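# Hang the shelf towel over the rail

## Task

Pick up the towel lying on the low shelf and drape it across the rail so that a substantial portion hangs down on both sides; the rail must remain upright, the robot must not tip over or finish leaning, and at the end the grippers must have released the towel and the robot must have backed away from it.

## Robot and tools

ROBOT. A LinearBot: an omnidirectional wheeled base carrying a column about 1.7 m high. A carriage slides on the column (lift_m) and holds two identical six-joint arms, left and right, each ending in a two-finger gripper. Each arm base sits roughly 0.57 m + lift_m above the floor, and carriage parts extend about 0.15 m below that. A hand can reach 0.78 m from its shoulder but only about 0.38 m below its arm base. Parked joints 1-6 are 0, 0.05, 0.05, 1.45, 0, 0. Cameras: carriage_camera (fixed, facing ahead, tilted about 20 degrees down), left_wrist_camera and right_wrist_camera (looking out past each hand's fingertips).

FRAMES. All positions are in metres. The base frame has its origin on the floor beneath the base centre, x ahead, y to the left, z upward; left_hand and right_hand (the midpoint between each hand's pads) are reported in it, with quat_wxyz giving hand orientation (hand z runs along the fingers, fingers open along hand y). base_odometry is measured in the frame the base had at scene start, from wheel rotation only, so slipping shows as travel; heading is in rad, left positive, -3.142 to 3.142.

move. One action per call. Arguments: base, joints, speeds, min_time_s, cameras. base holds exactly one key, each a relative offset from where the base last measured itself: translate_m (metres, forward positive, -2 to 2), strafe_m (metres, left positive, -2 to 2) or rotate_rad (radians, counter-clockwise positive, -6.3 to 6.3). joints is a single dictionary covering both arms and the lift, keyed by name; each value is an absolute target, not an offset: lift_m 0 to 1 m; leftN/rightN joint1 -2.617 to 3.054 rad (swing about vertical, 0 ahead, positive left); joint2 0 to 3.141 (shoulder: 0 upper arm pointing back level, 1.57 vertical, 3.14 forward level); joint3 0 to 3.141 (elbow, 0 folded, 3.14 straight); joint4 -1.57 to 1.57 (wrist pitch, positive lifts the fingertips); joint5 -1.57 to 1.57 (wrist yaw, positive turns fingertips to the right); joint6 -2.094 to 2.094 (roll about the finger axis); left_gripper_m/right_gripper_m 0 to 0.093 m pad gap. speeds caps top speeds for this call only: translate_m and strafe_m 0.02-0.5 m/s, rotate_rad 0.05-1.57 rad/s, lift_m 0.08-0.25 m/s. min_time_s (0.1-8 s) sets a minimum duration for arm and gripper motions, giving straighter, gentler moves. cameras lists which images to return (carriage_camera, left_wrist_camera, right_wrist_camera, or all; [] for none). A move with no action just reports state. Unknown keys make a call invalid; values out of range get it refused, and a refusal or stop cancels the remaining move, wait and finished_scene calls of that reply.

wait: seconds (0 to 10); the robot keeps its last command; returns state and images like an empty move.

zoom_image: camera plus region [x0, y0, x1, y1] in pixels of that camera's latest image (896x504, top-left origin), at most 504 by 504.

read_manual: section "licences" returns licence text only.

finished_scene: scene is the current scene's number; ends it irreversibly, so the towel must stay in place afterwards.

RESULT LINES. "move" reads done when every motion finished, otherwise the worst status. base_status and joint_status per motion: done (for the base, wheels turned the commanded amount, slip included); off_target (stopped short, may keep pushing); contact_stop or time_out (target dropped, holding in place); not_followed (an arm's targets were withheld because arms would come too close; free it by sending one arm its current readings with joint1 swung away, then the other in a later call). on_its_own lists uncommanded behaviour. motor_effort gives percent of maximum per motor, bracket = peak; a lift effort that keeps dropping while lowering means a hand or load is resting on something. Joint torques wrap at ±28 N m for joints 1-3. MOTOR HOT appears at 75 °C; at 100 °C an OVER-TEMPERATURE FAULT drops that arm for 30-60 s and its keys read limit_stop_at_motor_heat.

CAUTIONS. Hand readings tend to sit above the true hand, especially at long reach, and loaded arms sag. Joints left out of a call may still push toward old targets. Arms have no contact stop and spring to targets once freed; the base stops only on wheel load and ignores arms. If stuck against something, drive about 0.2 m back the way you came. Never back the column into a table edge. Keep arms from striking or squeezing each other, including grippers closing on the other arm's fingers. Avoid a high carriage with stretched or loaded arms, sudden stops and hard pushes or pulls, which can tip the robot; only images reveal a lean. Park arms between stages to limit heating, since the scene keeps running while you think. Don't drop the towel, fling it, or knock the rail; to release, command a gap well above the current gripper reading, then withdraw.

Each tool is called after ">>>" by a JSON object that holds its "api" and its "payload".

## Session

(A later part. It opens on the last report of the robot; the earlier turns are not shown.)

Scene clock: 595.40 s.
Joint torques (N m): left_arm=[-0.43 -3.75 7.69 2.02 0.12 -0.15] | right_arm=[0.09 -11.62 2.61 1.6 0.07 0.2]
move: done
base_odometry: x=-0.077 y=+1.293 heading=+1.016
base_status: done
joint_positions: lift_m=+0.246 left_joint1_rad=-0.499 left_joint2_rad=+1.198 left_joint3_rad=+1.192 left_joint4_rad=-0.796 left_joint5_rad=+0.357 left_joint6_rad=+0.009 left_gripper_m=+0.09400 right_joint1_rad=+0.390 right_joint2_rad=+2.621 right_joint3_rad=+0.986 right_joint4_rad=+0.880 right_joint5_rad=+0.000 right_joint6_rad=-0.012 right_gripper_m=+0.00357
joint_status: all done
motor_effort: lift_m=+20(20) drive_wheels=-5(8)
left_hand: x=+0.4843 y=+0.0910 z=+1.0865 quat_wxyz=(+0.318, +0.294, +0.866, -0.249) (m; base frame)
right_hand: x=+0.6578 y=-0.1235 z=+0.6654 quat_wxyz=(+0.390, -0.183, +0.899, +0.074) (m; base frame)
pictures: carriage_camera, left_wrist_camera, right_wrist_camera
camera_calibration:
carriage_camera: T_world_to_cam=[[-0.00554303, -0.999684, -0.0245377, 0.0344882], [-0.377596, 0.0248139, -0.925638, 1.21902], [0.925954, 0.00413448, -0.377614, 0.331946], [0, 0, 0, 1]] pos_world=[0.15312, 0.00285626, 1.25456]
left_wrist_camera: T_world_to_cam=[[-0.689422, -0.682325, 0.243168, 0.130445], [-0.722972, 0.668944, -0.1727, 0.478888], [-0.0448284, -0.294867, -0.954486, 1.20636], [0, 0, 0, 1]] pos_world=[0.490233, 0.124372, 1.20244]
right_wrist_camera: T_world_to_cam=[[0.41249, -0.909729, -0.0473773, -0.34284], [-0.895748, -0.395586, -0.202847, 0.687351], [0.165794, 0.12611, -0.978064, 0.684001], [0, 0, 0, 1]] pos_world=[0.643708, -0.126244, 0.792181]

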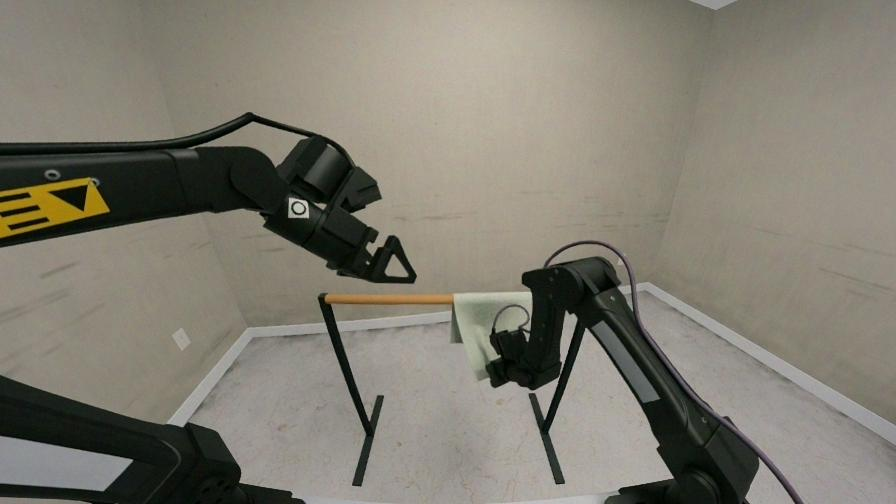

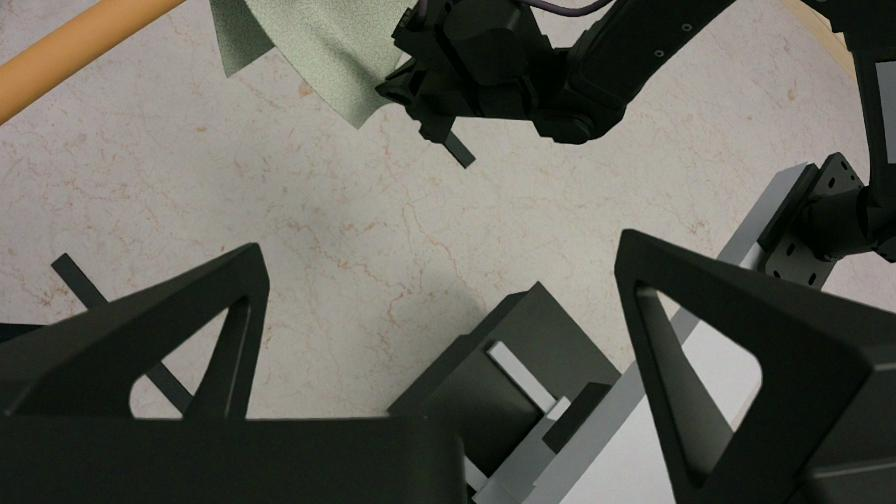

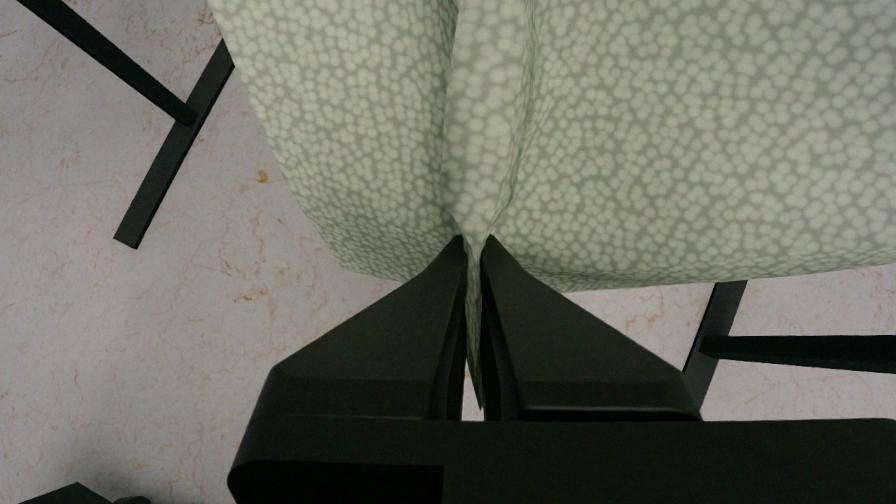

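>>> {"api": "move", "payload": {"base": {"translate_m": -0.07}, "joints": {"lift_m": 0.344}, "speeds": {"translate_m": 0.1, "lift_m": 0.14}, "cameras": []}}

>>> {"api": "move", "payload": {"base": {"translate_m": -0.005}, "joints": {"lift_m": 0.474}, "speeds": {"translate_m": 0.05, "lift_m": 0.15}, "cameras": []}}

>>> {"api": "move", "payload": {"base": {"translate_m": 0.045}, "joints": {"lift_m": 0.569}, "speeds": {"translate_m": 0.06, "lift_m": 0.12}, "cameras": []}}

>>> {"api": "move", "payload": {"base": {"translate_m": -0.06}, "joints": {"lift_m": 0.474}, "speeds": {"translate_m": 0.08, "lift_m": 0.12}, "cameras": []}}

>>> {"api": "move", "payload": {"base": {"translate_m": 0.015}, "joints": {"lift_m": 0.344}, "speeds": {"translate_m": 0.03, "lift_m": 0.12}, "cameras": []}}

>>> {"api": "move", "payload": {"base": {"translate_m": 0.04}, "joints": {"lift_m": 0.291}, "speeds": {"translate_m": 0.08, "lift_m": 0.1}, "cameras": []}}

>>> {"api": "move", "payload": {"base": {"translate_m": 0.04}, "joints": {"lift_m": 0.262}, "speeds": {"translate_m": 0.08, "lift_m": 0.08}, "cameras": ["carriage_camera", "left_wrist_camera", "right_wrist_camera"]}}

>>> {"api": "zoom_image", "payload": {"camera": "carriage_camera", "region": [430, 260, 550, 390]}}

>>> {"api": "zoom_image", "payload": {"camera": "left_wrist_camera", "region": [160, 0, 460, 180]}}

Scene clock: 610.47 s.
Joint torques (N m): left_arm=[-0.4 -3.82 7.71 2.01 0.12 -0.14] | right_arm=[-0.14 -11.55 2.56 1.6 0.08 0.2]
move: done
base_odometry: x=-0.114 y=+1.234 heading=+1.016
base_status: done
joint_positions: lift_m=+0.344 left_joint1_rad=-0.499 left_joint2_rad=+1.199 left_joint3_rad=+1.192 left_joint4_rad=-0.796 left_joint5_rad=+0.357 left_joint6_rad=+0.009 left_gripper_m=+0.09400 right_joint1_rad=+0.390 right_joint2_rad=+2.622 right_joint3_rad=+0.986 right_joint4_rad=+0.878 right_joint5_rad=+0.001 right_joint6_rad=-0.012 right_gripper_m=+0.00357
joint_status: all done
motor_effort: lift_m=+25(30) drive_wheels=+0(11)
left_hand: x=+0.4844 y=+0.0910 z=+1.1837 quat_wxyz=(+0.318, +0.293, +0.867, -0.249) (m; base frame)
right_hand: x=+0.6572 y=-0.1238 z=+0.7619 quat_wxyz=(+0.388, -0.183, +0.900, +0.074) (m; base frame)
pictures: none
No camera images: "cameras" was empty.

Scene clock: 611.77 s.
Joint torques (N m): left_arm=[-0.36 -3.73 7.66 2 0.11 -0.14] | right_arm=[-0.08 -11.45 2.5 1.62 0.07 0.18]
move: done
base_odometry: x=-0.117 y=+1.230 heading=+1.016
base_status: done
joint_positions: lift_m=+0.474 left_joint1_rad=-0.500 left_joint2_rad=+1.198 left_joint3_rad=+1.193 left_joint4_rad=-0.795 left_joint5_rad=+0.356 left_joint6_rad=+0.009 left_gripper_m=+0.09400 right_joint1_rad=+0.390 right_joint2_rad=+2.622 right_joint3_rad=+0.986 right_joint4_rad=+0.877 right_joint5_rad=+0.000 right_joint6_rad=-0.012 right_gripper_m=+0.00357
joint_status: all done
motor_effort: lift_m=+25(30) drive_wheels=-1(13)
left_hand: x=+0.4844 y=+0.0906 z=+1.3141 quat_wxyz=(+0.319, +0.294, +0.866, -0.249) (m; base frame)
right_hand: x=+0.6571 y=-0.1238 z=+0.8918 quat_wxyz=(+0.388, -0.183, +0.900, +0.074) (m; base frame)
pictures: none
No camera images: "cameras" was empty.

Scene clock: 613.07 s.
Joint torques (N m): left_arm=[-0.29 -3.79 7.75 2.01 0.13 -0.14] | right_arm=[-0.29 -11.4 2.66 1.64 0.08 0.2]
move: done
base_odometry: x=-0.094 y=+1.268 heading=+1.016
base_status: done
joint_positions: lift_m=+0.569 left_joint1_rad=-0.500 left_joint2_rad=+1.198 left_joint3_rad=+1.193 left_joint4_rad=-0.795 left_joint5_rad=+0.356 left_joint6_rad=+0.009 left_gripper_m=+0.09400 right_joint1_rad=+0.390 right_joint2_rad=+2.623 right_joint3_rad=+0.985 right_joint4_rad=+0.875 right_joint5_rad=+0.000 right_joint6_rad=-0.012 right_gripper_m=+0.00357
joint_status: all done
motor_effort: lift_m=+25(30) drive_wheels=-3(9)
left_hand: x=+0.4844 y=+0.0906 z=+1.4091 quat_wxyz=(+0.319, +0.294, +0.866, -0.249) (m; base frame)
right_hand: x=+0.6560 y=-0.1239 z=+0.9859 quat_wxyz=(+0.386, -0.184, +0.901, +0.074) (m; base frame)
pictures: none
No camera images: "cameras" was empty.

Scene clock: 614.53 s.
Joint torques (N m): left_arm=[-0.32 -3.73 7.62 2.03 0.13 -0.14] | right_arm=[-0.18 -11.45 2.67 1.65 0.07 0.2]
move: done
base_odometry: x=-0.125 y=+1.217 heading=+1.016
base_status: done
joint_positions: lift_m=+0.474 left_joint1_rad=-0.500 left_joint2_rad=+1.198 left_joint3_rad=+1.193 left_joint4_rad=-0.795 left_joint5_rad=+0.356 left_joint6_rad=+0.009 left_gripper_m=+0.09400 right_joint1_rad=+0.390 right_joint2_rad=+2.623 right_joint3_rad=+0.985 right_joint4_rad=+0.875 right_joint5_rad=+0.000 right_joint6_rad=-0.012 right_gripper_m=+0.00357
joint_status: all done
motor_effort: lift_m=+20(21) drive_wheels=+2(9)
left_hand: x=+0.4843 y=+0.0906 z=+1.3149 quat_wxyz=(+0.319, +0.294, +0.866, -0.249) (m; base frame)
right_hand: x=+0.6559 y=-0.1239 z=+0.8915 quat_wxyz=(+0.386, -0.184, +0.901, +0.074) (m; base frame)
pictures: none
No camera images: "cameras" was empty.

Scene clock: 616.03 s.
Joint torques (N m): left_arm=[-0.34 -3.7 7.72 2.03 0.11 -0.16] | right_arm=[-0.08 -11.67 2.56 1.61 0.06 0.19]
move: done
base_odometry: x=-0.117 y=+1.230 heading=+1.016
base_status: done
joint_positions: lift_m=+0.344 left_joint1_rad=-0.500 left_joint2_rad=+1.198 left_joint3_rad=+1.193 left_joint4_rad=-0.795 left_joint5_rad=+0.356 left_joint6_rad=+0.009 left_gripper_m=+0.09400 right_joint1_rad=+0.390 right_joint2_rad=+2.623 right_joint3_rad=+0.985 right_joint4_rad=+0.877 right_joint5_rad=+0.000 right_joint6_rad=-0.012 right_gripper_m=+0.00357
joint_status: all done
motor_effort: lift_m=+20(20) drive_wheels=+1(9)
left_hand: x=+0.4843 y=+0.0906 z=+1.1850 quat_wxyz=(+0.319, +0.294, +0.866, -0.249) (m; base frame)
right_hand: x=+0.6562 y=-0.1237 z=+0.7619 quat_wxyz=(+0.387, -0.184, +0.901, +0.074) (m; base frame)
pictures: none
No camera images: "cameras" was empty.

Scene clock: 617.27 s.
Joint torques (N m): left_arm=[-0.31 -3.75 7.72 2.01 0.16 -0.16] | right_arm=[-0.13 -11.6 2.67 1.6 0.09 0.2]
move: done
base_odometry: x=-0.096 y=+1.264 heading=+1.016
base_status: done
joint_positions: lift_m=+0.291 left_joint1_rad=-0.499 left_joint2_rad=+1.199 left_joint3_rad=+1.193 left_joint4_rad=-0.796 left_joint5_rad=+0.356 left_joint6_rad=+0.009 left_gripper_m=+0.09400 right_joint1_rad=+0.390 right_joint2_rad=+2.623 right_joint3_rad=+0.985 right_joint4_rad=+0.880 right_joint5_rad=+0.000 right_joint6_rad=-0.012 right_gripper_m=+0.00357
joint_status: all done
motor_effort: lift_m=+20(21) drive_wheels=-1(9)
left_hand: x=+0.4846 y=+0.0909 z=+1.1315 quat_wxyz=(+0.318, +0.293, +0.866, -0.249) (m; base frame)
right_hand: x=+0.6567 y=-0.1235 z=+0.7094 quat_wxyz=(+0.388, -0.184, +0.900, +0.074) (m; base frame)
pictures: none
No camera images: "cameras" was empty.

Scene clock: 618.40 s.
Joint torques (N m): left_arm=[-0.21 -3.95 7.65 2.02 0.13 -0.15] | right_arm=[-0.34 -11.69 2.61 1.6 0.09 0.2]
move: done
base_odometry: x=-0.076 y=+1.298 heading=+1.017
base_status: done
joint_positions: lift_m=+0.262 left_joint1_rad=-0.501 left_joint2_rad=+1.201 left_joint3_rad=+1.193 left_joint4_rad=-0.796 left_joint5_rad=+0.356 left_joint6_rad=+0.009 left_gripper_m=+0.09400 right_joint1_rad=+0.389 right_joint2_rad=+2.623 right_joint3_rad=+0.985 right_joint4_rad=+0.880 right_joint5_rad=+0.000 right_joint6_rad=-0.012 right_gripper_m=+0.00357
joint_status: all done
motor_effort: lift_m=+20(21) drive_wheels=-5(11)
left_hand: x=+0.4845 y=+0.0904 z=+1.1021 quat_wxyz=(+0.318, +0.294, +0.866, -0.249) (m; base frame)
right_hand: x=+0.6568 y=-0.1242 z=+0.6801 quat_wxyz=(+0.388, -0.183, +0.900, +0.074) (m; base frame)
pictures: carriage_camera, left_wrist_camera, right_wrist_camera
camera_calibration:
carriage_camera: T_world_to_cam=[[-0.00554303, -0.999684, -0.0245377, 0.0348783], [-0.377596, 0.0248139, -0.925638, 1.23374], [0.925954, 0.00413448, -0.377614, 0.33795], [0, 0, 0, 1]] pos_world=[0.15312, 0.00285626, 1.27046]
left_wrist_camera: T_world_to_cam=[[-0.689771, -0.682194, 0.242543, 0.127207], [-0.722588, 0.669734, -0.171238, 0.48014], [-0.0456218, -0.293374, -0.954909, 1.22187], [0, 0, 0, 1]] pos_world=[0.490431, 0.123679, 1.21814]
right_wrist_camera: T_world_to_cam=[[0.411882, -0.909981, -0.0478305, -0.341722], [-0.896665, -0.395387, -0.19915, 0.687203], [0.162311, 0.124914, -0.978801, 0.701219], [0, 0, 0, 1]] pos_world=[0.643125, -0.126841, 0.806865]

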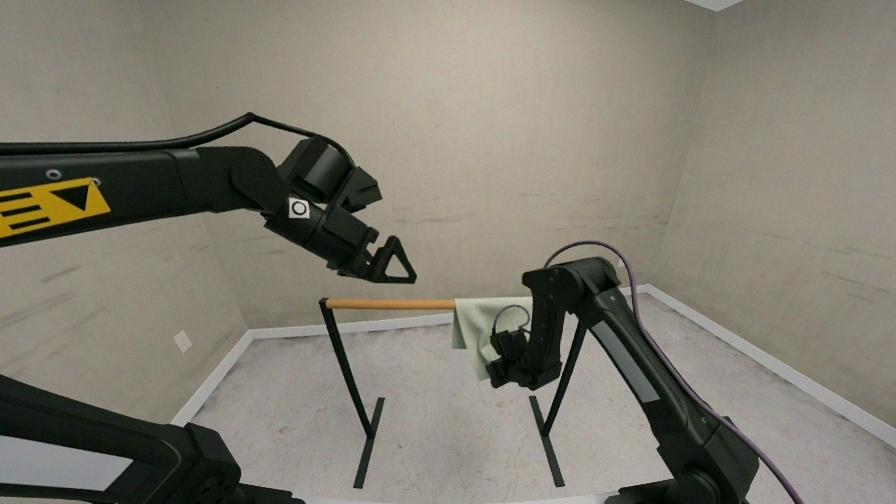

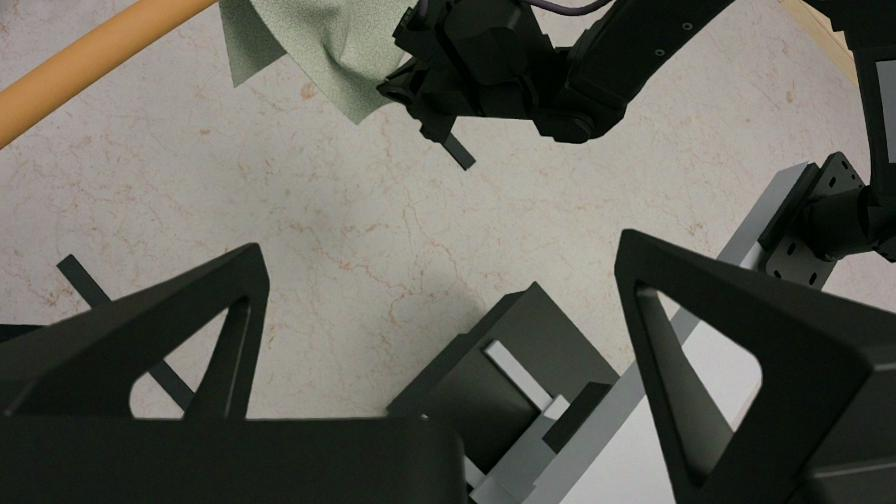

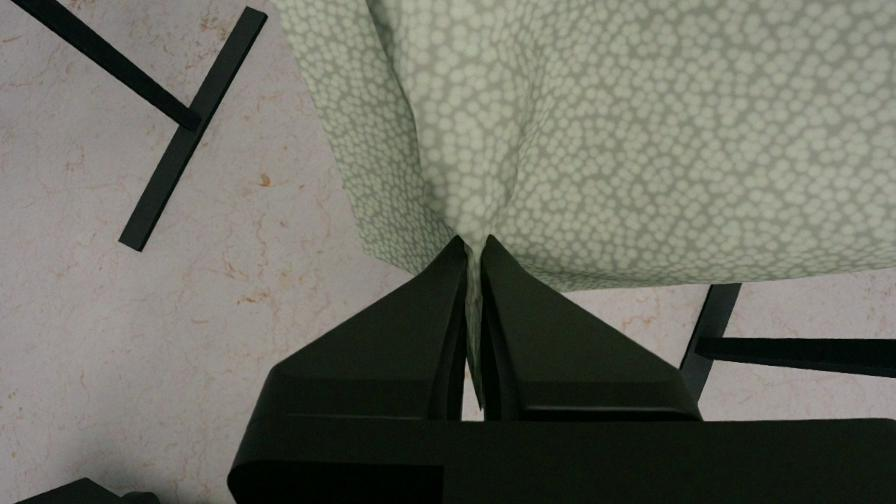

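Scaled by 3.877 from the camera's 896x504 image, which has a finer 1280x720 frame.

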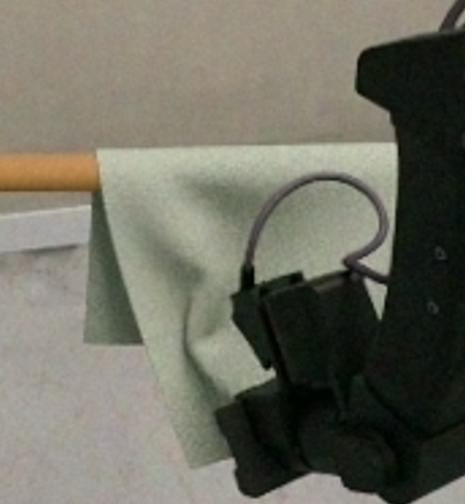

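Scaled by 1.680 from the camera's 896x504 image, which has a finer 1280x720 frame.

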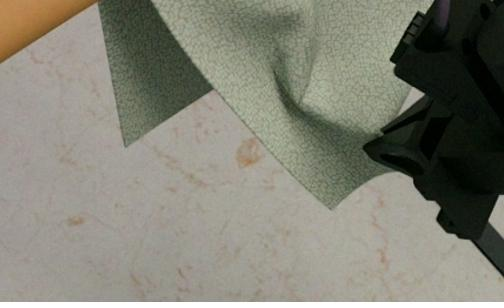

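>>> {"api": "move", "payload": {"cameras": ["carriage_camera", "left_wrist_camera"]}}

>>> {"api": "zoom_image", "payload": {"camera": "carriage_camera", "region": [430, 260, 550, 390]}}

>>> {"api": "zoom_image", "payload": {"camera": "left_wrist_camera", "region": [160, 0, 460, 180]}}

Scene clock: 631.87 s.
Joint torques (N m): left_arm=[-0.18 -4 7.71 2 0.14 -0.13] | right_arm=[-0.12 -11.58 2.69 1.6 0.08 0.19]
base_odometry: x=-0.076 y=+1.298 heading=+1.017
base_status: done
joint_positions: lift_m=+0.262 left_joint1_rad=-0.501 left_joint2_rad=+1.201 left_joint3_rad=+1.193 left_joint4_rad=-0.796 left_joint5_rad=+0.356 left_joint6_rad=+0.009 left_gripper_m=+0.09400 right_joint1_rad=+0.389 right_joint2_rad=+2.623 right_joint3_rad=+0.985 right_joint4_rad=+0.880 right_joint5_rad=+0.000 right_joint6_rad=-0.012 right_gripper_m=+0.00357
joint_status: all done
motor_effort: lift_m=+20(21) drive_wheels=+5(11)
left_hand: x=+0.4845 y=+0.0904 z=+1.1021 quat_wxyz=(+0.318, +0.294, +0.866, -0.249) (m; base frame)
right_hand: x=+0.6568 y=-0.1242 z=+0.6801 quat_wxyz=(+0.388, -0.183, +0.900, +0.074) (m; base frame)
pictures: carriage_camera, left_wrist_camera
camera_calibration:
carriage_camera: T_world_to_cam=[[-0.00554303, -0.999684, -0.0245377, 0.0348783], [-0.377596, 0.0248139, -0.925638, 1.23374], [0.925954, 0.00413448, -0.377614, 0.33795], [0, 0, 0, 1]] pos_world=[0.15312, 0.00285626, 1.27046]
left_wrist_camera: T_world_to_cam=[[-0.689771, -0.682194, 0.242543, 0.127207], [-0.722588, 0.669734, -0.171238, 0.48014], [-0.0456218, -0.293374, -0.954909, 1.22187], [0, 0, 0, 1]] pos_world=[0.490431, 0.123679, 1.21814]

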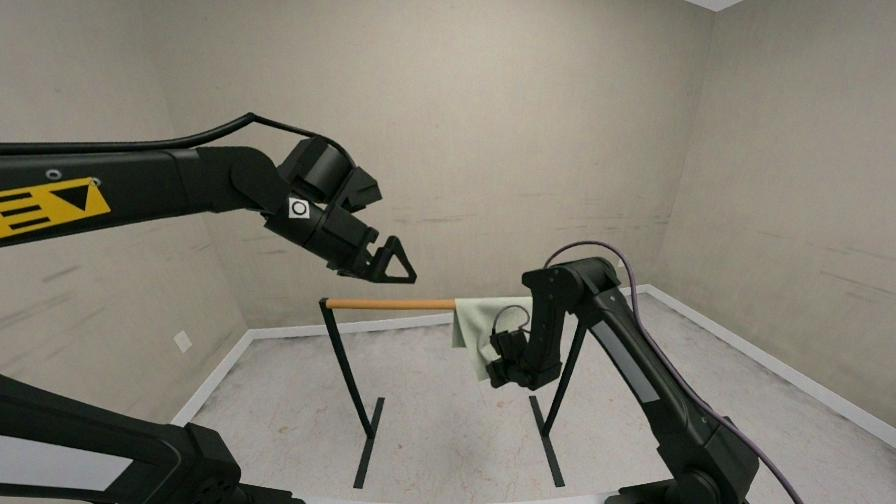

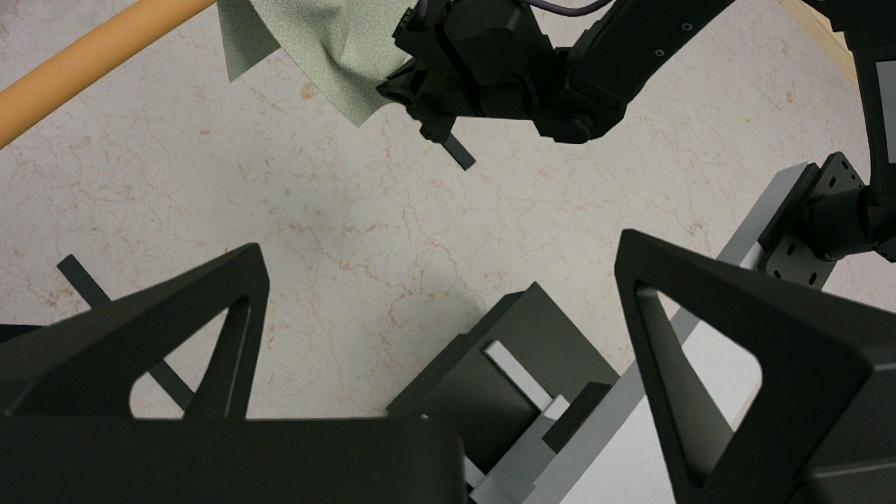

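Scaled by 3.877 from the camera's 896x504 image, which has a finer 1280x720 frame.

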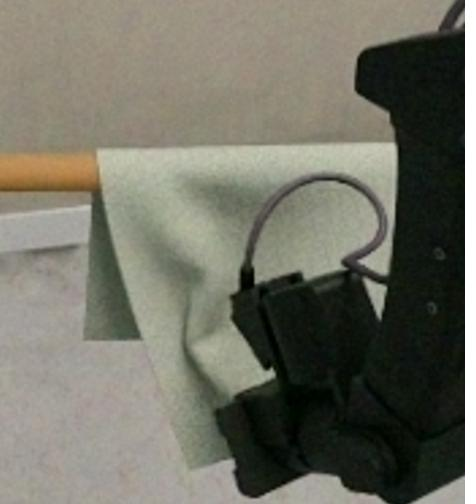

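Scaled by 1.680 from the camera's 896x504 image, which has a finer 1280x720 frame.

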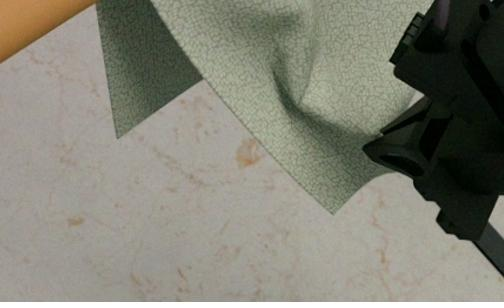

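>>> {"api": "move", "payload": {"base": {"translate_m": -0.032}, "joints": {"lift_m": 0.358}, "speeds": {"translate_m": 0.06, "lift_m": 0.14}, "cameras": []}}

>>> {"api": "move", "payload": {"base": {"translate_m": 0.005}, "joints": {"lift_m": 0.478}, "speeds": {"translate_m": 0.05, "lift_m": 0.15}, "cameras": []}}

>>> {"api": "move", "payload": {"base": {"translate_m": 0.055}, "joints": {"lift_m": 0.553}, "speeds": {"translate_m": 0.08, "lift_m": 0.12}, "cameras": ["carriage_camera", "left_wrist_camera", "right_wrist_camera"]}}

Scene clock: 640.47 s.
Joint torques (N m): left_arm=[-0.34 -3.97 7.65 2.02 0.15 -0.14] | right_arm=[-0.12 -11.89 2.66 1.63 0.07 0.19]
move: done
base_odometry: x=-0.092 y=+1.271 heading=+1.017
base_status: done
joint_positions: lift_m=+0.358 left_joint1_rad=-0.501 left_joint2_rad=+1.201 left_joint3_rad=+1.193 left_joint4_rad=-0.796 left_joint5_rad=+0.356 left_joint6_rad=+0.009 left_gripper_m=+0.09400 right_joint1_rad=+0.389 right_joint2_rad=+2.624 right_joint3_rad=+0.985 right_joint4_rad=+0.876 right_joint5_rad=+0.000 right_joint6_rad=-0.012 right_gripper_m=+0.00357
joint_status: all done
motor_effort: lift_m=+24(30) drive_wheels=+3(12)
left_hand: x=+0.4844 y=+0.0904 z=+1.1975 quat_wxyz=(+0.317, +0.294, +0.867, -0.249) (m; base frame)
right_hand: x=+0.6561 y=-0.1243 z=+0.7748 quat_wxyz=(+0.386, -0.183, +0.901, +0.074) (m; base frame)
pictures: none
No camera images: "cameras" was empty.

Scene clock: 641.70 s.
Joint torques (N m): left_arm=[-0.23 -3.93 7.58 2.04 0.14 -0.15] | right_arm=[-0.1 -11.69 2.71 1.66 0.07 0.19]
move: done
base_odometry: x=-0.090 y=+1.275 heading=+1.017
base_status: done
joint_positions: lift_m=+0.478 left_joint1_rad=-0.501 left_joint2_rad=+1.201 left_joint3_rad=+1.193 left_joint4_rad=-0.796 left_joint5_rad=+0.356 left_joint6_rad=+0.009 left_gripper_m=+0.09400 right_joint1_rad=+0.389 right_joint2_rad=+2.624 right_joint3_rad=+0.984 right_joint4_rad=+0.875 right_joint5_rad=+0.000 right_joint6_rad=-0.012 right_gripper_m=+0.00357
joint_status: all done
motor_effort: lift_m=+25(30) drive_wheels=-2(3)
left_hand: x=+0.4845 y=+0.0904 z=+1.3175 quat_wxyz=(+0.318, +0.294, +0.866, -0.249) (m; base frame)
right_hand: x=+0.6556 y=-0.1246 z=+0.8943 quat_wxyz=(+0.385, -0.183, +0.901, +0.073) (m; base frame)
pictures: none
No camera images: "cameras" was empty.

Scene clock: 643.00 s.
Joint torques (N m): left_arm=[-0.2 -4.01 7.6 2.02 0.16 -0.16] | right_arm=[-0.2 -11.75 2.47 1.63 0.07 0.19]
move: done
base_odometry: x=-0.061 y=+1.322 heading=+1.018
base_status: done
joint_positions: lift_m=+0.553 left_joint1_rad=-0.501 left_joint2_rad=+1.201 left_joint3_rad=+1.193 left_joint4_rad=-0.796 left_joint5_rad=+0.356 left_joint6_rad=+0.009 left_gripper_m=+0.09400 right_joint1_rad=+0.389 right_joint2_rad=+2.624 right_joint3_rad=+0.984 right_joint4_rad=+0.874 right_joint5_rad=+0.000 right_joint6_rad=-0.012 right_gripper_m=+0.00357
joint_status: all done
motor_effort: lift_m=+25(30) drive_wheels=-4(8)
left_hand: x=+0.4844 y=+0.0904 z=+1.3925 quat_wxyz=(+0.317, +0.294, +0.867, -0.249) (m; base frame)
right_hand: x=+0.6552 y=-0.1247 z=+0.9688 quat_wxyz=(+0.385, -0.183, +0.902, +0.073) (m; base frame)
pictures: carriage_camera, left_wrist_camera, right_wrist_camera
camera_calibration:
carriage_camera: T_world_to_cam=[[-0.00554303, -0.999684, -0.0245377, 0.0420065], [-0.377596, 0.0248139, -0.925638, 1.50263], [0.925954, 0.00413448, -0.377614, 0.447647], [0, 0, 0, 1]] pos_world=[0.15312, 0.00285626, 1.56096]
left_wrist_camera: T_world_to_cam=[[-0.6897, -0.682244, 0.242604, 0.0566511], [-0.722638, 0.669777, -0.170862, 0.529318], [-0.0459212, -0.293158, -0.95496, 1.49938], [0, 0, 0, 1]] pos_world=[0.49043, 0.12368, 1.50854]
right_wrist_camera: T_world_to_cam=[[0.411892, -0.909962, -0.0480997, -0.327416], [-0.897897, -0.3963, -0.191641, 0.736542], [0.155324, 0.122124, -0.980286, 0.989842], [0, 0, 0, 1]] pos_world=[0.642453, -0.126928, 1.09573]

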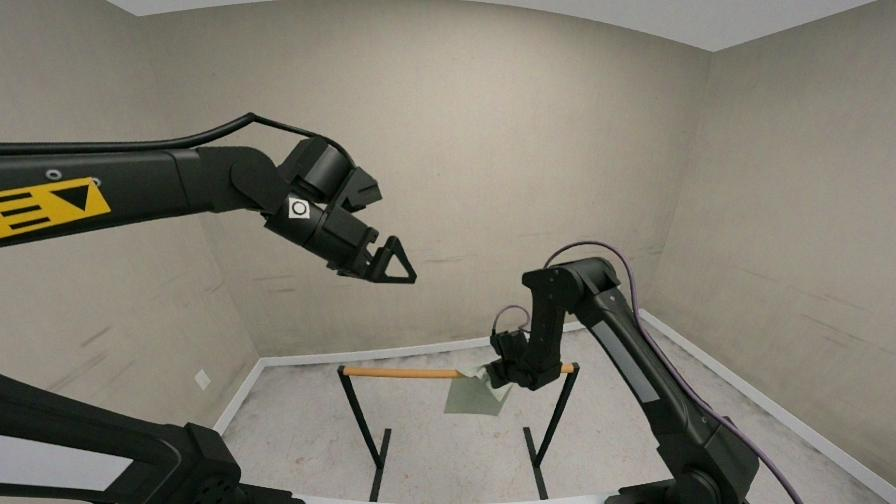

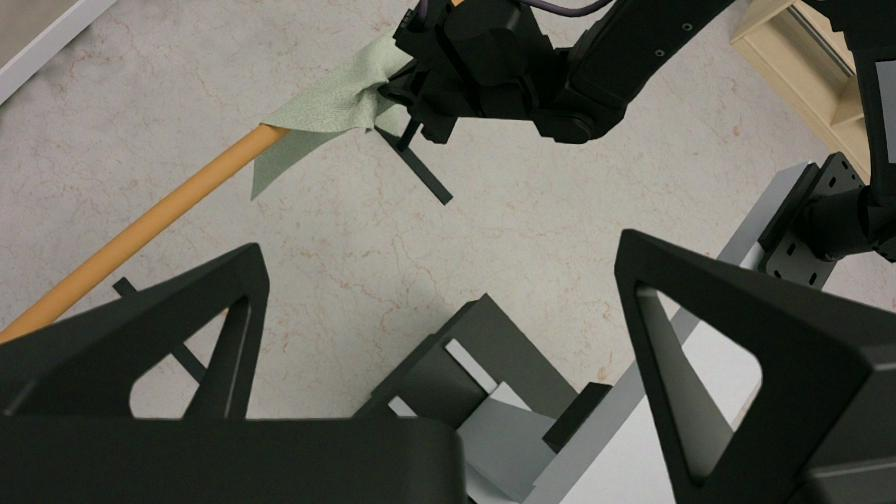

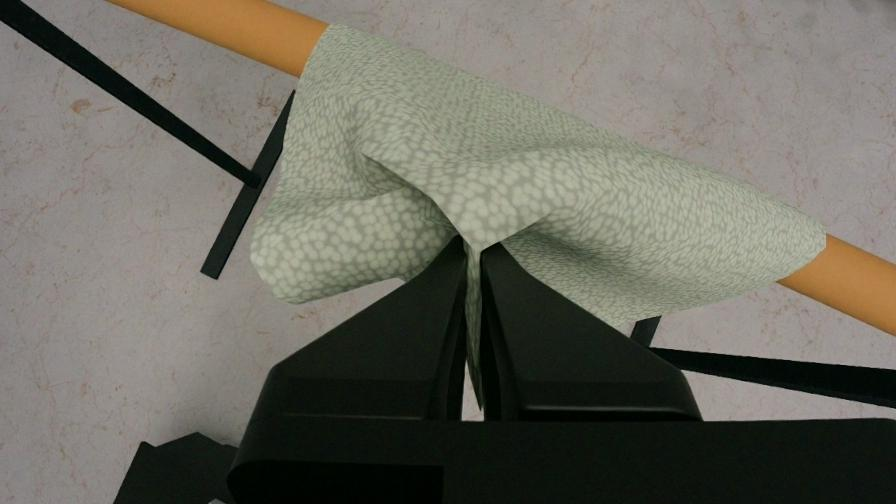

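>>> {"api": "move", "payload": {"base": {"translate_m": -0.065}, "joints": {"lift_m": 0.478}, "speeds": {"translate_m": 0.08, "lift_m": 0.1}, "cameras": ["carriage_camera", "left_wrist_camera"]}}

>>> {"api": "move", "payload": {"base": {"translate_m": 0.005}, "joints": {"lift_m": 0.348}, "speeds": {"translate_m": 0.03, "lift_m": 0.12}, "cameras": []}}

>>> {"api": "move", "payload": {"base": {"translate_m": 0.04}, "joints": {"lift_m": 0.293}, "speeds": {"translate_m": 0.08, "lift_m": 0.1}, "cameras": ["carriage_camera", "left_wrist_camera", "right_wrist_camera"]}}

>>> {"api": "zoom_image", "payload": {"camera": "carriage_camera", "region": [430, 260, 550, 390]}}

>>> {"api": "zoom_image", "payload": {"camera": "left_wrist_camera", "region": [160, 0, 460, 180]}}

Scene clock: 649.07 s.
Joint torques (N m): left_arm=[-0.23 -3.95 7.54 2.01 0.13 -0.15] | right_arm=[-0.06 -11.66 2.59 1.64 0.08 0.19]
move: done
base_odometry: x=-0.095 y=+1.267 heading=+1.018
base_status: done
joint_positions: lift_m=+0.478 left_joint1_rad=-0.501 left_joint2_rad=+1.201 left_joint3_rad=+1.194 left_joint4_rad=-0.795 left_joint5_rad=+0.356 left_joint6_rad=+0.009 left_gripper_m=+0.09400 right_joint1_rad=+0.389 right_joint2_rad=+2.624 right_joint3_rad=+0.985 right_joint4_rad=+0.875 right_joint5_rad=+0.000 right_joint6_rad=-0.012 right_gripper_m=+0.00357
joint_status: all done
motor_effort: lift_m=+20(21) drive_wheels=+2(10)
left_hand: x=+0.4847 y=+0.0903 z=+1.3184 quat_wxyz=(+0.318, +0.294, +0.866, -0.249) (m; base frame)
right_hand: x=+0.6559 y=-0.1244 z=+0.8949 quat_wxyz=(+0.386, -0.183, +0.901, +0.074) (m; base frame)
pictures: carriage_camera, left_wrist_camera
camera_calibration:
carriage_camera: T_world_to_cam=[[-0.00554303, -0.999684, -0.0245377, 0.0401809], [-0.377596, 0.0248139, -0.925638, 1.43377], [0.925954, 0.00413448, -0.377614, 0.419552], [0, 0, 0, 1]] pos_world=[0.15312, 0.00285626, 1.48656]
left_wrist_camera: T_world_to_cam=[[-0.690082, -0.682041, 0.24209, 0.0755309], [-0.722374, 0.66959, -0.1727, 0.519332], [-0.0443125, -0.294057, -0.95476, 1.42762], [0, 0, 0, 1]] pos_world=[0.490536, 0.123577, 1.43444]

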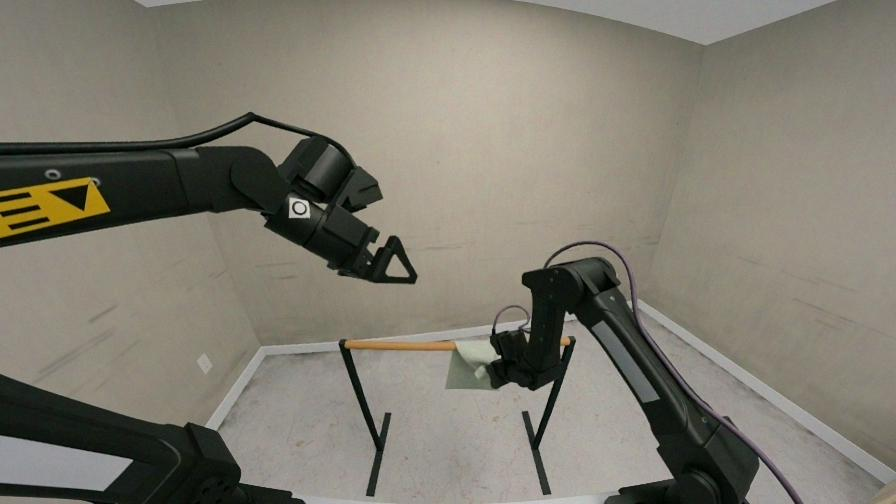

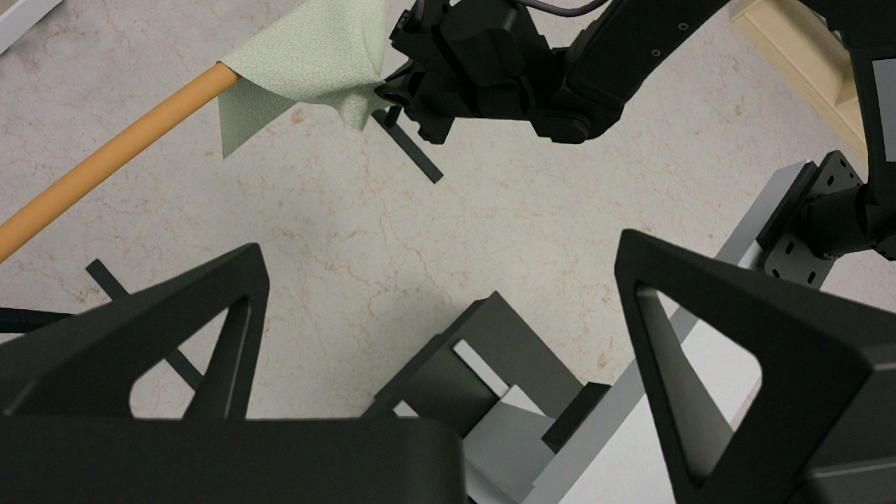

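Scene clock: 650.57 s.
Joint torques (N m): left_arm=[-0.35 -3.88 7.68 2.02 0.13 -0.16] | right_arm=[-0.1 -11.73 2.54 1.53 0.07 0.2]
move: done
base_odometry: x=-0.093 y=+1.271 heading=+1.018
base_status: done
joint_positions: lift_m=+0.348 left_joint1_rad=-0.500 left_joint2_rad=+1.201 left_joint3_rad=+1.194 left_joint4_rad=-0.795 left_joint5_rad=+0.355 left_joint6_rad=+0.009 left_gripper_m=+0.09400 right_joint1_rad=+0.388 right_joint2_rad=+2.624 right_joint3_rad=+0.985 right_joint4_rad=+0.879 right_joint5_rad=+0.000 right_joint6_rad=-0.012 right_gripper_m=+0.00357
joint_status: all done
motor_effort: lift_m=+20(21) drive_wheels=-2(4)
left_hand: x=+0.4848 y=+0.0906 z=+1.1884 quat_wxyz=(+0.318, +0.294, +0.866, -0.249) (m; base frame)
right_hand: x=+0.6566 y=-0.1248 z=+0.7655 quat_wxyz=(+0.387, -0.183, +0.901, +0.074) (m; base frame)
pictures: none
No camera images: "cameras" was empty.

Scene clock: 651.70 s.
Joint torques (N m): left_arm=[-0.31 -4.15 7.65 2.01 0.13 -0.14] | right_arm=[-0.02 -11.82 2.48 1.58 0.05 0.18]
move: done
base_odometry: x=-0.072 y=+1.305 heading=+1.018
base_status: done
joint_positions: lift_m=+0.293 left_joint1_rad=-0.500 left_joint2_rad=+1.201 left_joint3_rad=+1.194 left_joint4_rad=-0.795 left_joint5_rad=+0.355 left_joint6_rad=+0.009 left_gripper_m=+0.09400 right_joint1_rad=+0.388 right_joint2_rad=+2.624 right_joint3_rad=+0.985 right_joint4_rad=+0.882 right_joint5_rad=+0.000 right_joint6_rad=-0.012 right_gripper_m=+0.00357
joint_status: all done
motor_effort: lift_m=+20(21) drive_wheels=-5(10)
left_hand: x=+0.4848 y=+0.0906 z=+1.1332 quat_wxyz=(+0.318, +0.294, +0.867, -0.249) (m; base frame)
right_hand: x=+0.6571 y=-0.1246 z=+0.7110 quat_wxyz=(+0.389, -0.182, +0.900, +0.074) (m; base frame)
pictures: carriage_camera, left_wrist_camera, right_wrist_camera
camera_calibration:
carriage_camera: T_world_to_cam=[[-0.00554303, -0.999684, -0.0245377, 0.035639], [-0.377596, 0.0248139, -0.925638, 1.26243], [0.925954, 0.00413448, -0.377614, 0.349656], [0, 0, 0, 1]] pos_world=[0.15312, 0.00285626, 1.30146]
left_wrist_camera: T_world_to_cam=[[-0.689151, -0.682958, 0.242157, 0.120211], [-0.72323, 0.668962, -0.171547, 0.486414], [-0.0448344, -0.293356, -0.954951, 1.25127], [0, 0, 0, 1]] pos_world=[0.490733, 0.123776, 1.24924]
right_wrist_camera: T_world_to_cam=[[0.410709, -0.910514, -0.0477767, -0.339963], [-0.896983, -0.394096, -0.200275, 0.694727], [0.163525, 0.12511, -0.978574, 0.730528], [0, 0, 0, 1]] pos_world=[0.643324, -0.127148, 0.83777]

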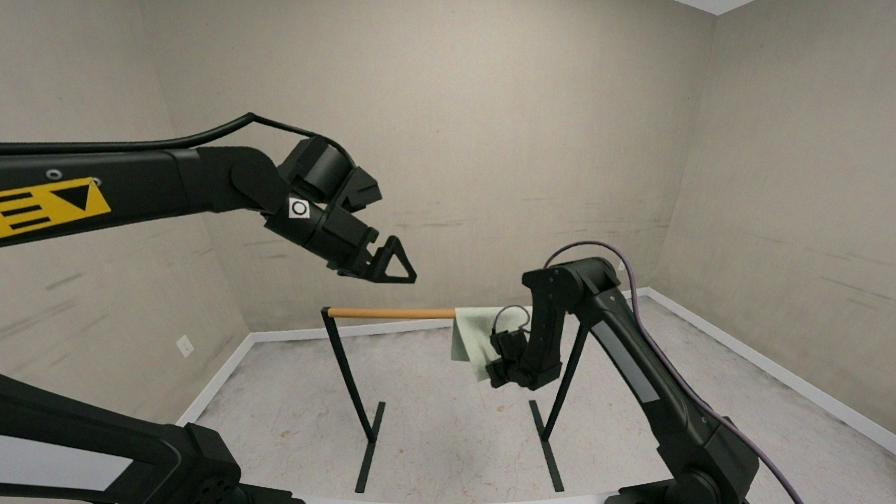

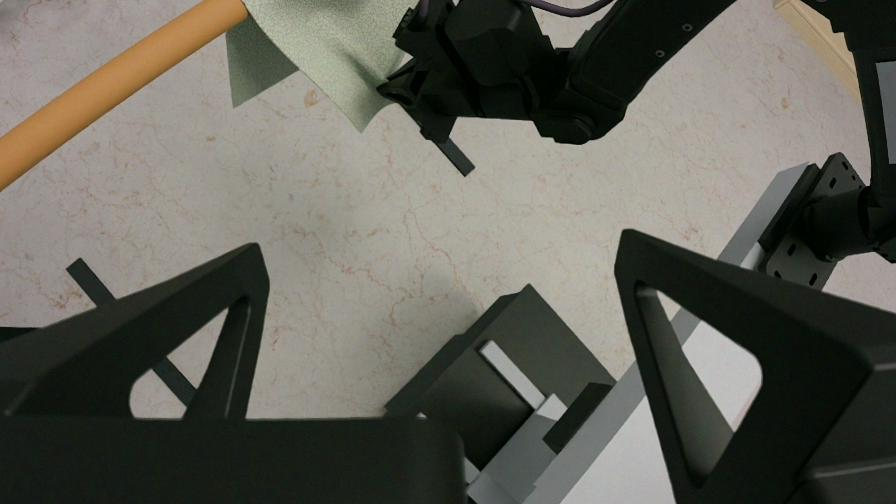

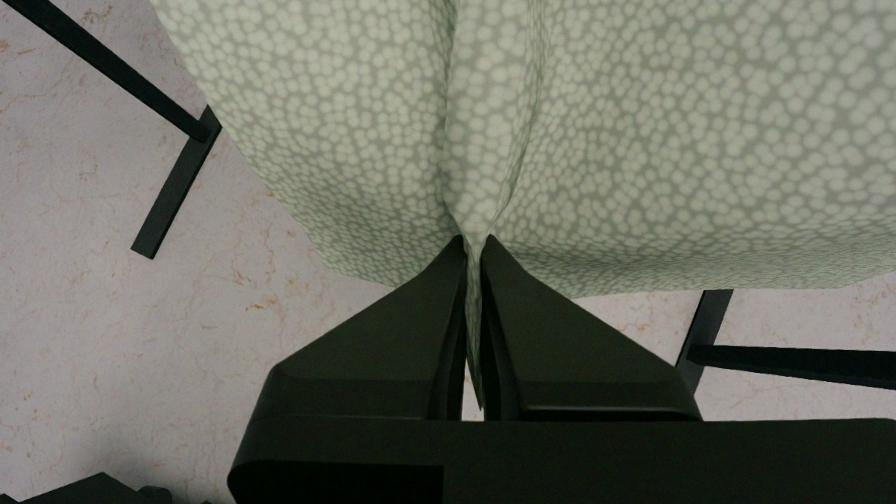

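Scaled by 3.877 from the camera's 896x504 image, which has a finer 1280x720 frame.

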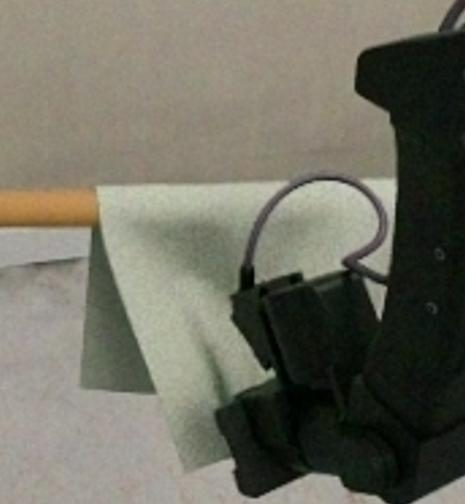

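Scaled by 1.680 from the camera's 896x504 image, which has a finer 1280x720 frame.

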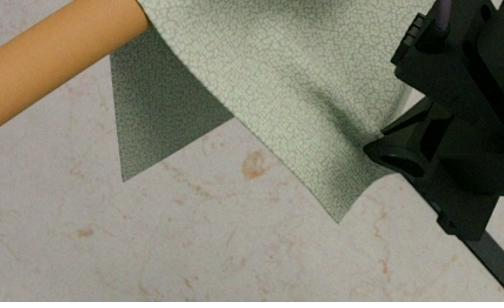

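>>> {"api": "move", "payload": {"base": {"translate_m": 0.03}, "joints": {"lift_m": 0.248}, "speeds": {"translate_m": 0.05, "lift_m": 0.08}, "cameras": ["carriage_camera", "left_wrist_camera", "right_wrist_camera"]}}

>>> {"api": "zoom_image", "payload": {"camera": "carriage_camera", "region": [430, 260, 550, 390]}}

>>> {"api": "zoom_image", "payload": {"camera": "left_wrist_camera", "region": [160, 0, 460, 180]}}

Scene clock: 662.70 s.
Joint torques (N m): left_arm=[-0.36 -3.92 7.66 2.02 0.14 -0.16] | right_arm=[-0.06 -11.73 2.65 1.59 0.06 0.19]
move: done
base_odometry: x=-0.057 y=+1.331 heading=+1.019
base_status: done
joint_positions: lift_m=+0.248 left_joint1_rad=-0.500 left_joint2_rad=+1.200 left_joint3_rad=+1.194 left_joint4_rad=-0.795 left_joint5_rad=+0.355 left_joint6_rad=+0.009 left_gripper_m=+0.09400 right_joint1_rad=+0.389 right_joint2_rad=+2.624 right_joint3_rad=+0.985 right_joint4_rad=+0.883 right_joint5_rad=+0.001 right_joint6_rad=-0.012 right_gripper_m=+0.00357
joint_status: all done
motor_effort: lift_m=+20(20) drive_wheels=-4(14)
left_hand: x=+0.4847 y=+0.0906 z=+1.0885 quat_wxyz=(+0.318, +0.294, +0.866, -0.249) (m; base frame)
right_hand: x=+0.6571 y=-0.1242 z=+0.6663 quat_wxyz=(+0.389, -0.183, +0.900, +0.074) (m; base frame)
pictures: carriage_camera, left_wrist_camera, right_wrist_camera
camera_calibration:
carriage_camera: T_world_to_cam=[[-0.00554303, -0.999684, -0.0245377, 0.0345372], [-0.377596, 0.0248139, -0.925638, 1.22087], [0.925954, 0.00413448, -0.377614, 0.332701], [0, 0, 0, 1]] pos_world=[0.15312, 0.00285626, 1.25656]
left_wrist_camera: T_world_to_cam=[[-0.689379, -0.682809, 0.241925, 0.131341], [-0.723049, 0.668978, -0.172247, 0.479288], [-0.0442306, -0.293667, -0.954884, 1.20827], [0, 0, 0, 1]] pos_world=[0.490535, 0.123875, 1.20454]
right_wrist_camera: T_world_to_cam=[[0.411213, -0.910299, -0.0475376, -0.342267], [-0.89657, -0.394498, -0.201329, 0.686318], [0.164516, 0.12541, -0.97837, 0.686008], [0, 0, 0, 1]] pos_world=[0.643218, -0.126847, 0.793074]

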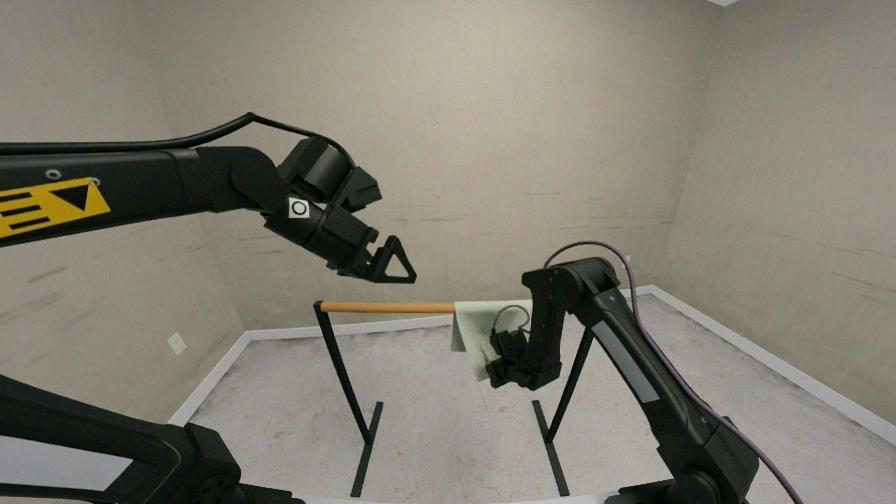

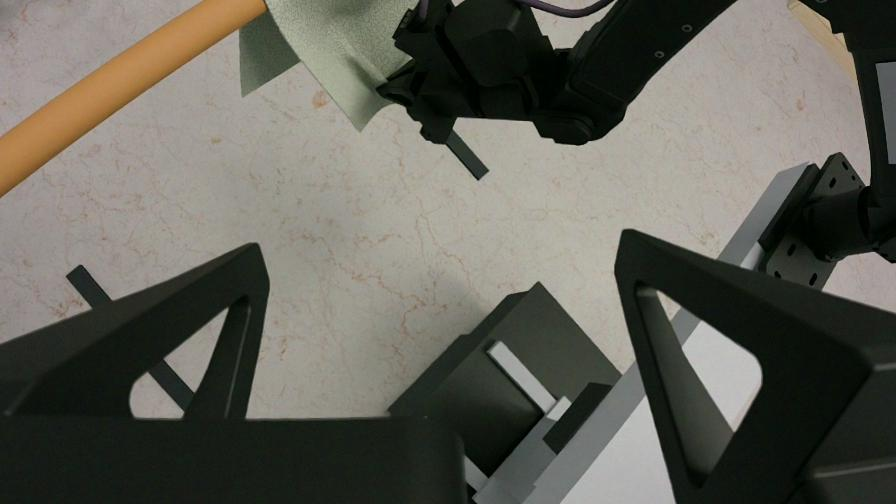

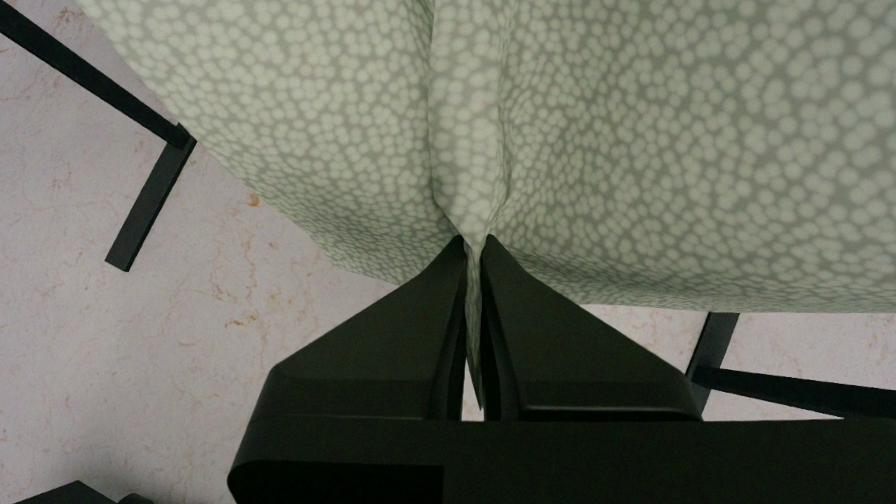

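Scaled by 3.877 from the camera's 896x504 image, which has a finer 1280x720 frame.

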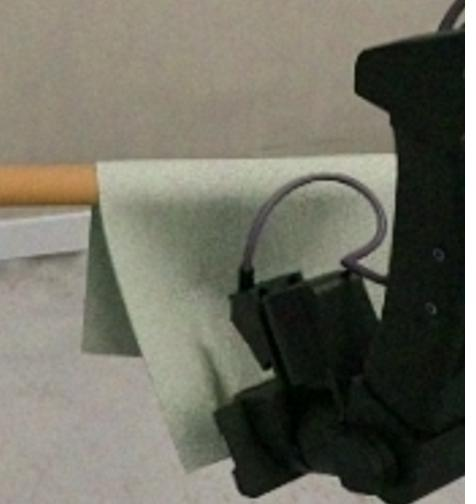

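Scaled by 1.680 from the camera's 896x504 image, which has a finer 1280x720 frame.

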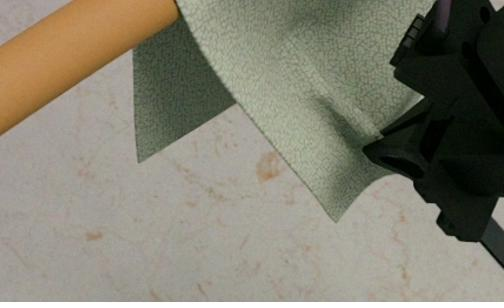

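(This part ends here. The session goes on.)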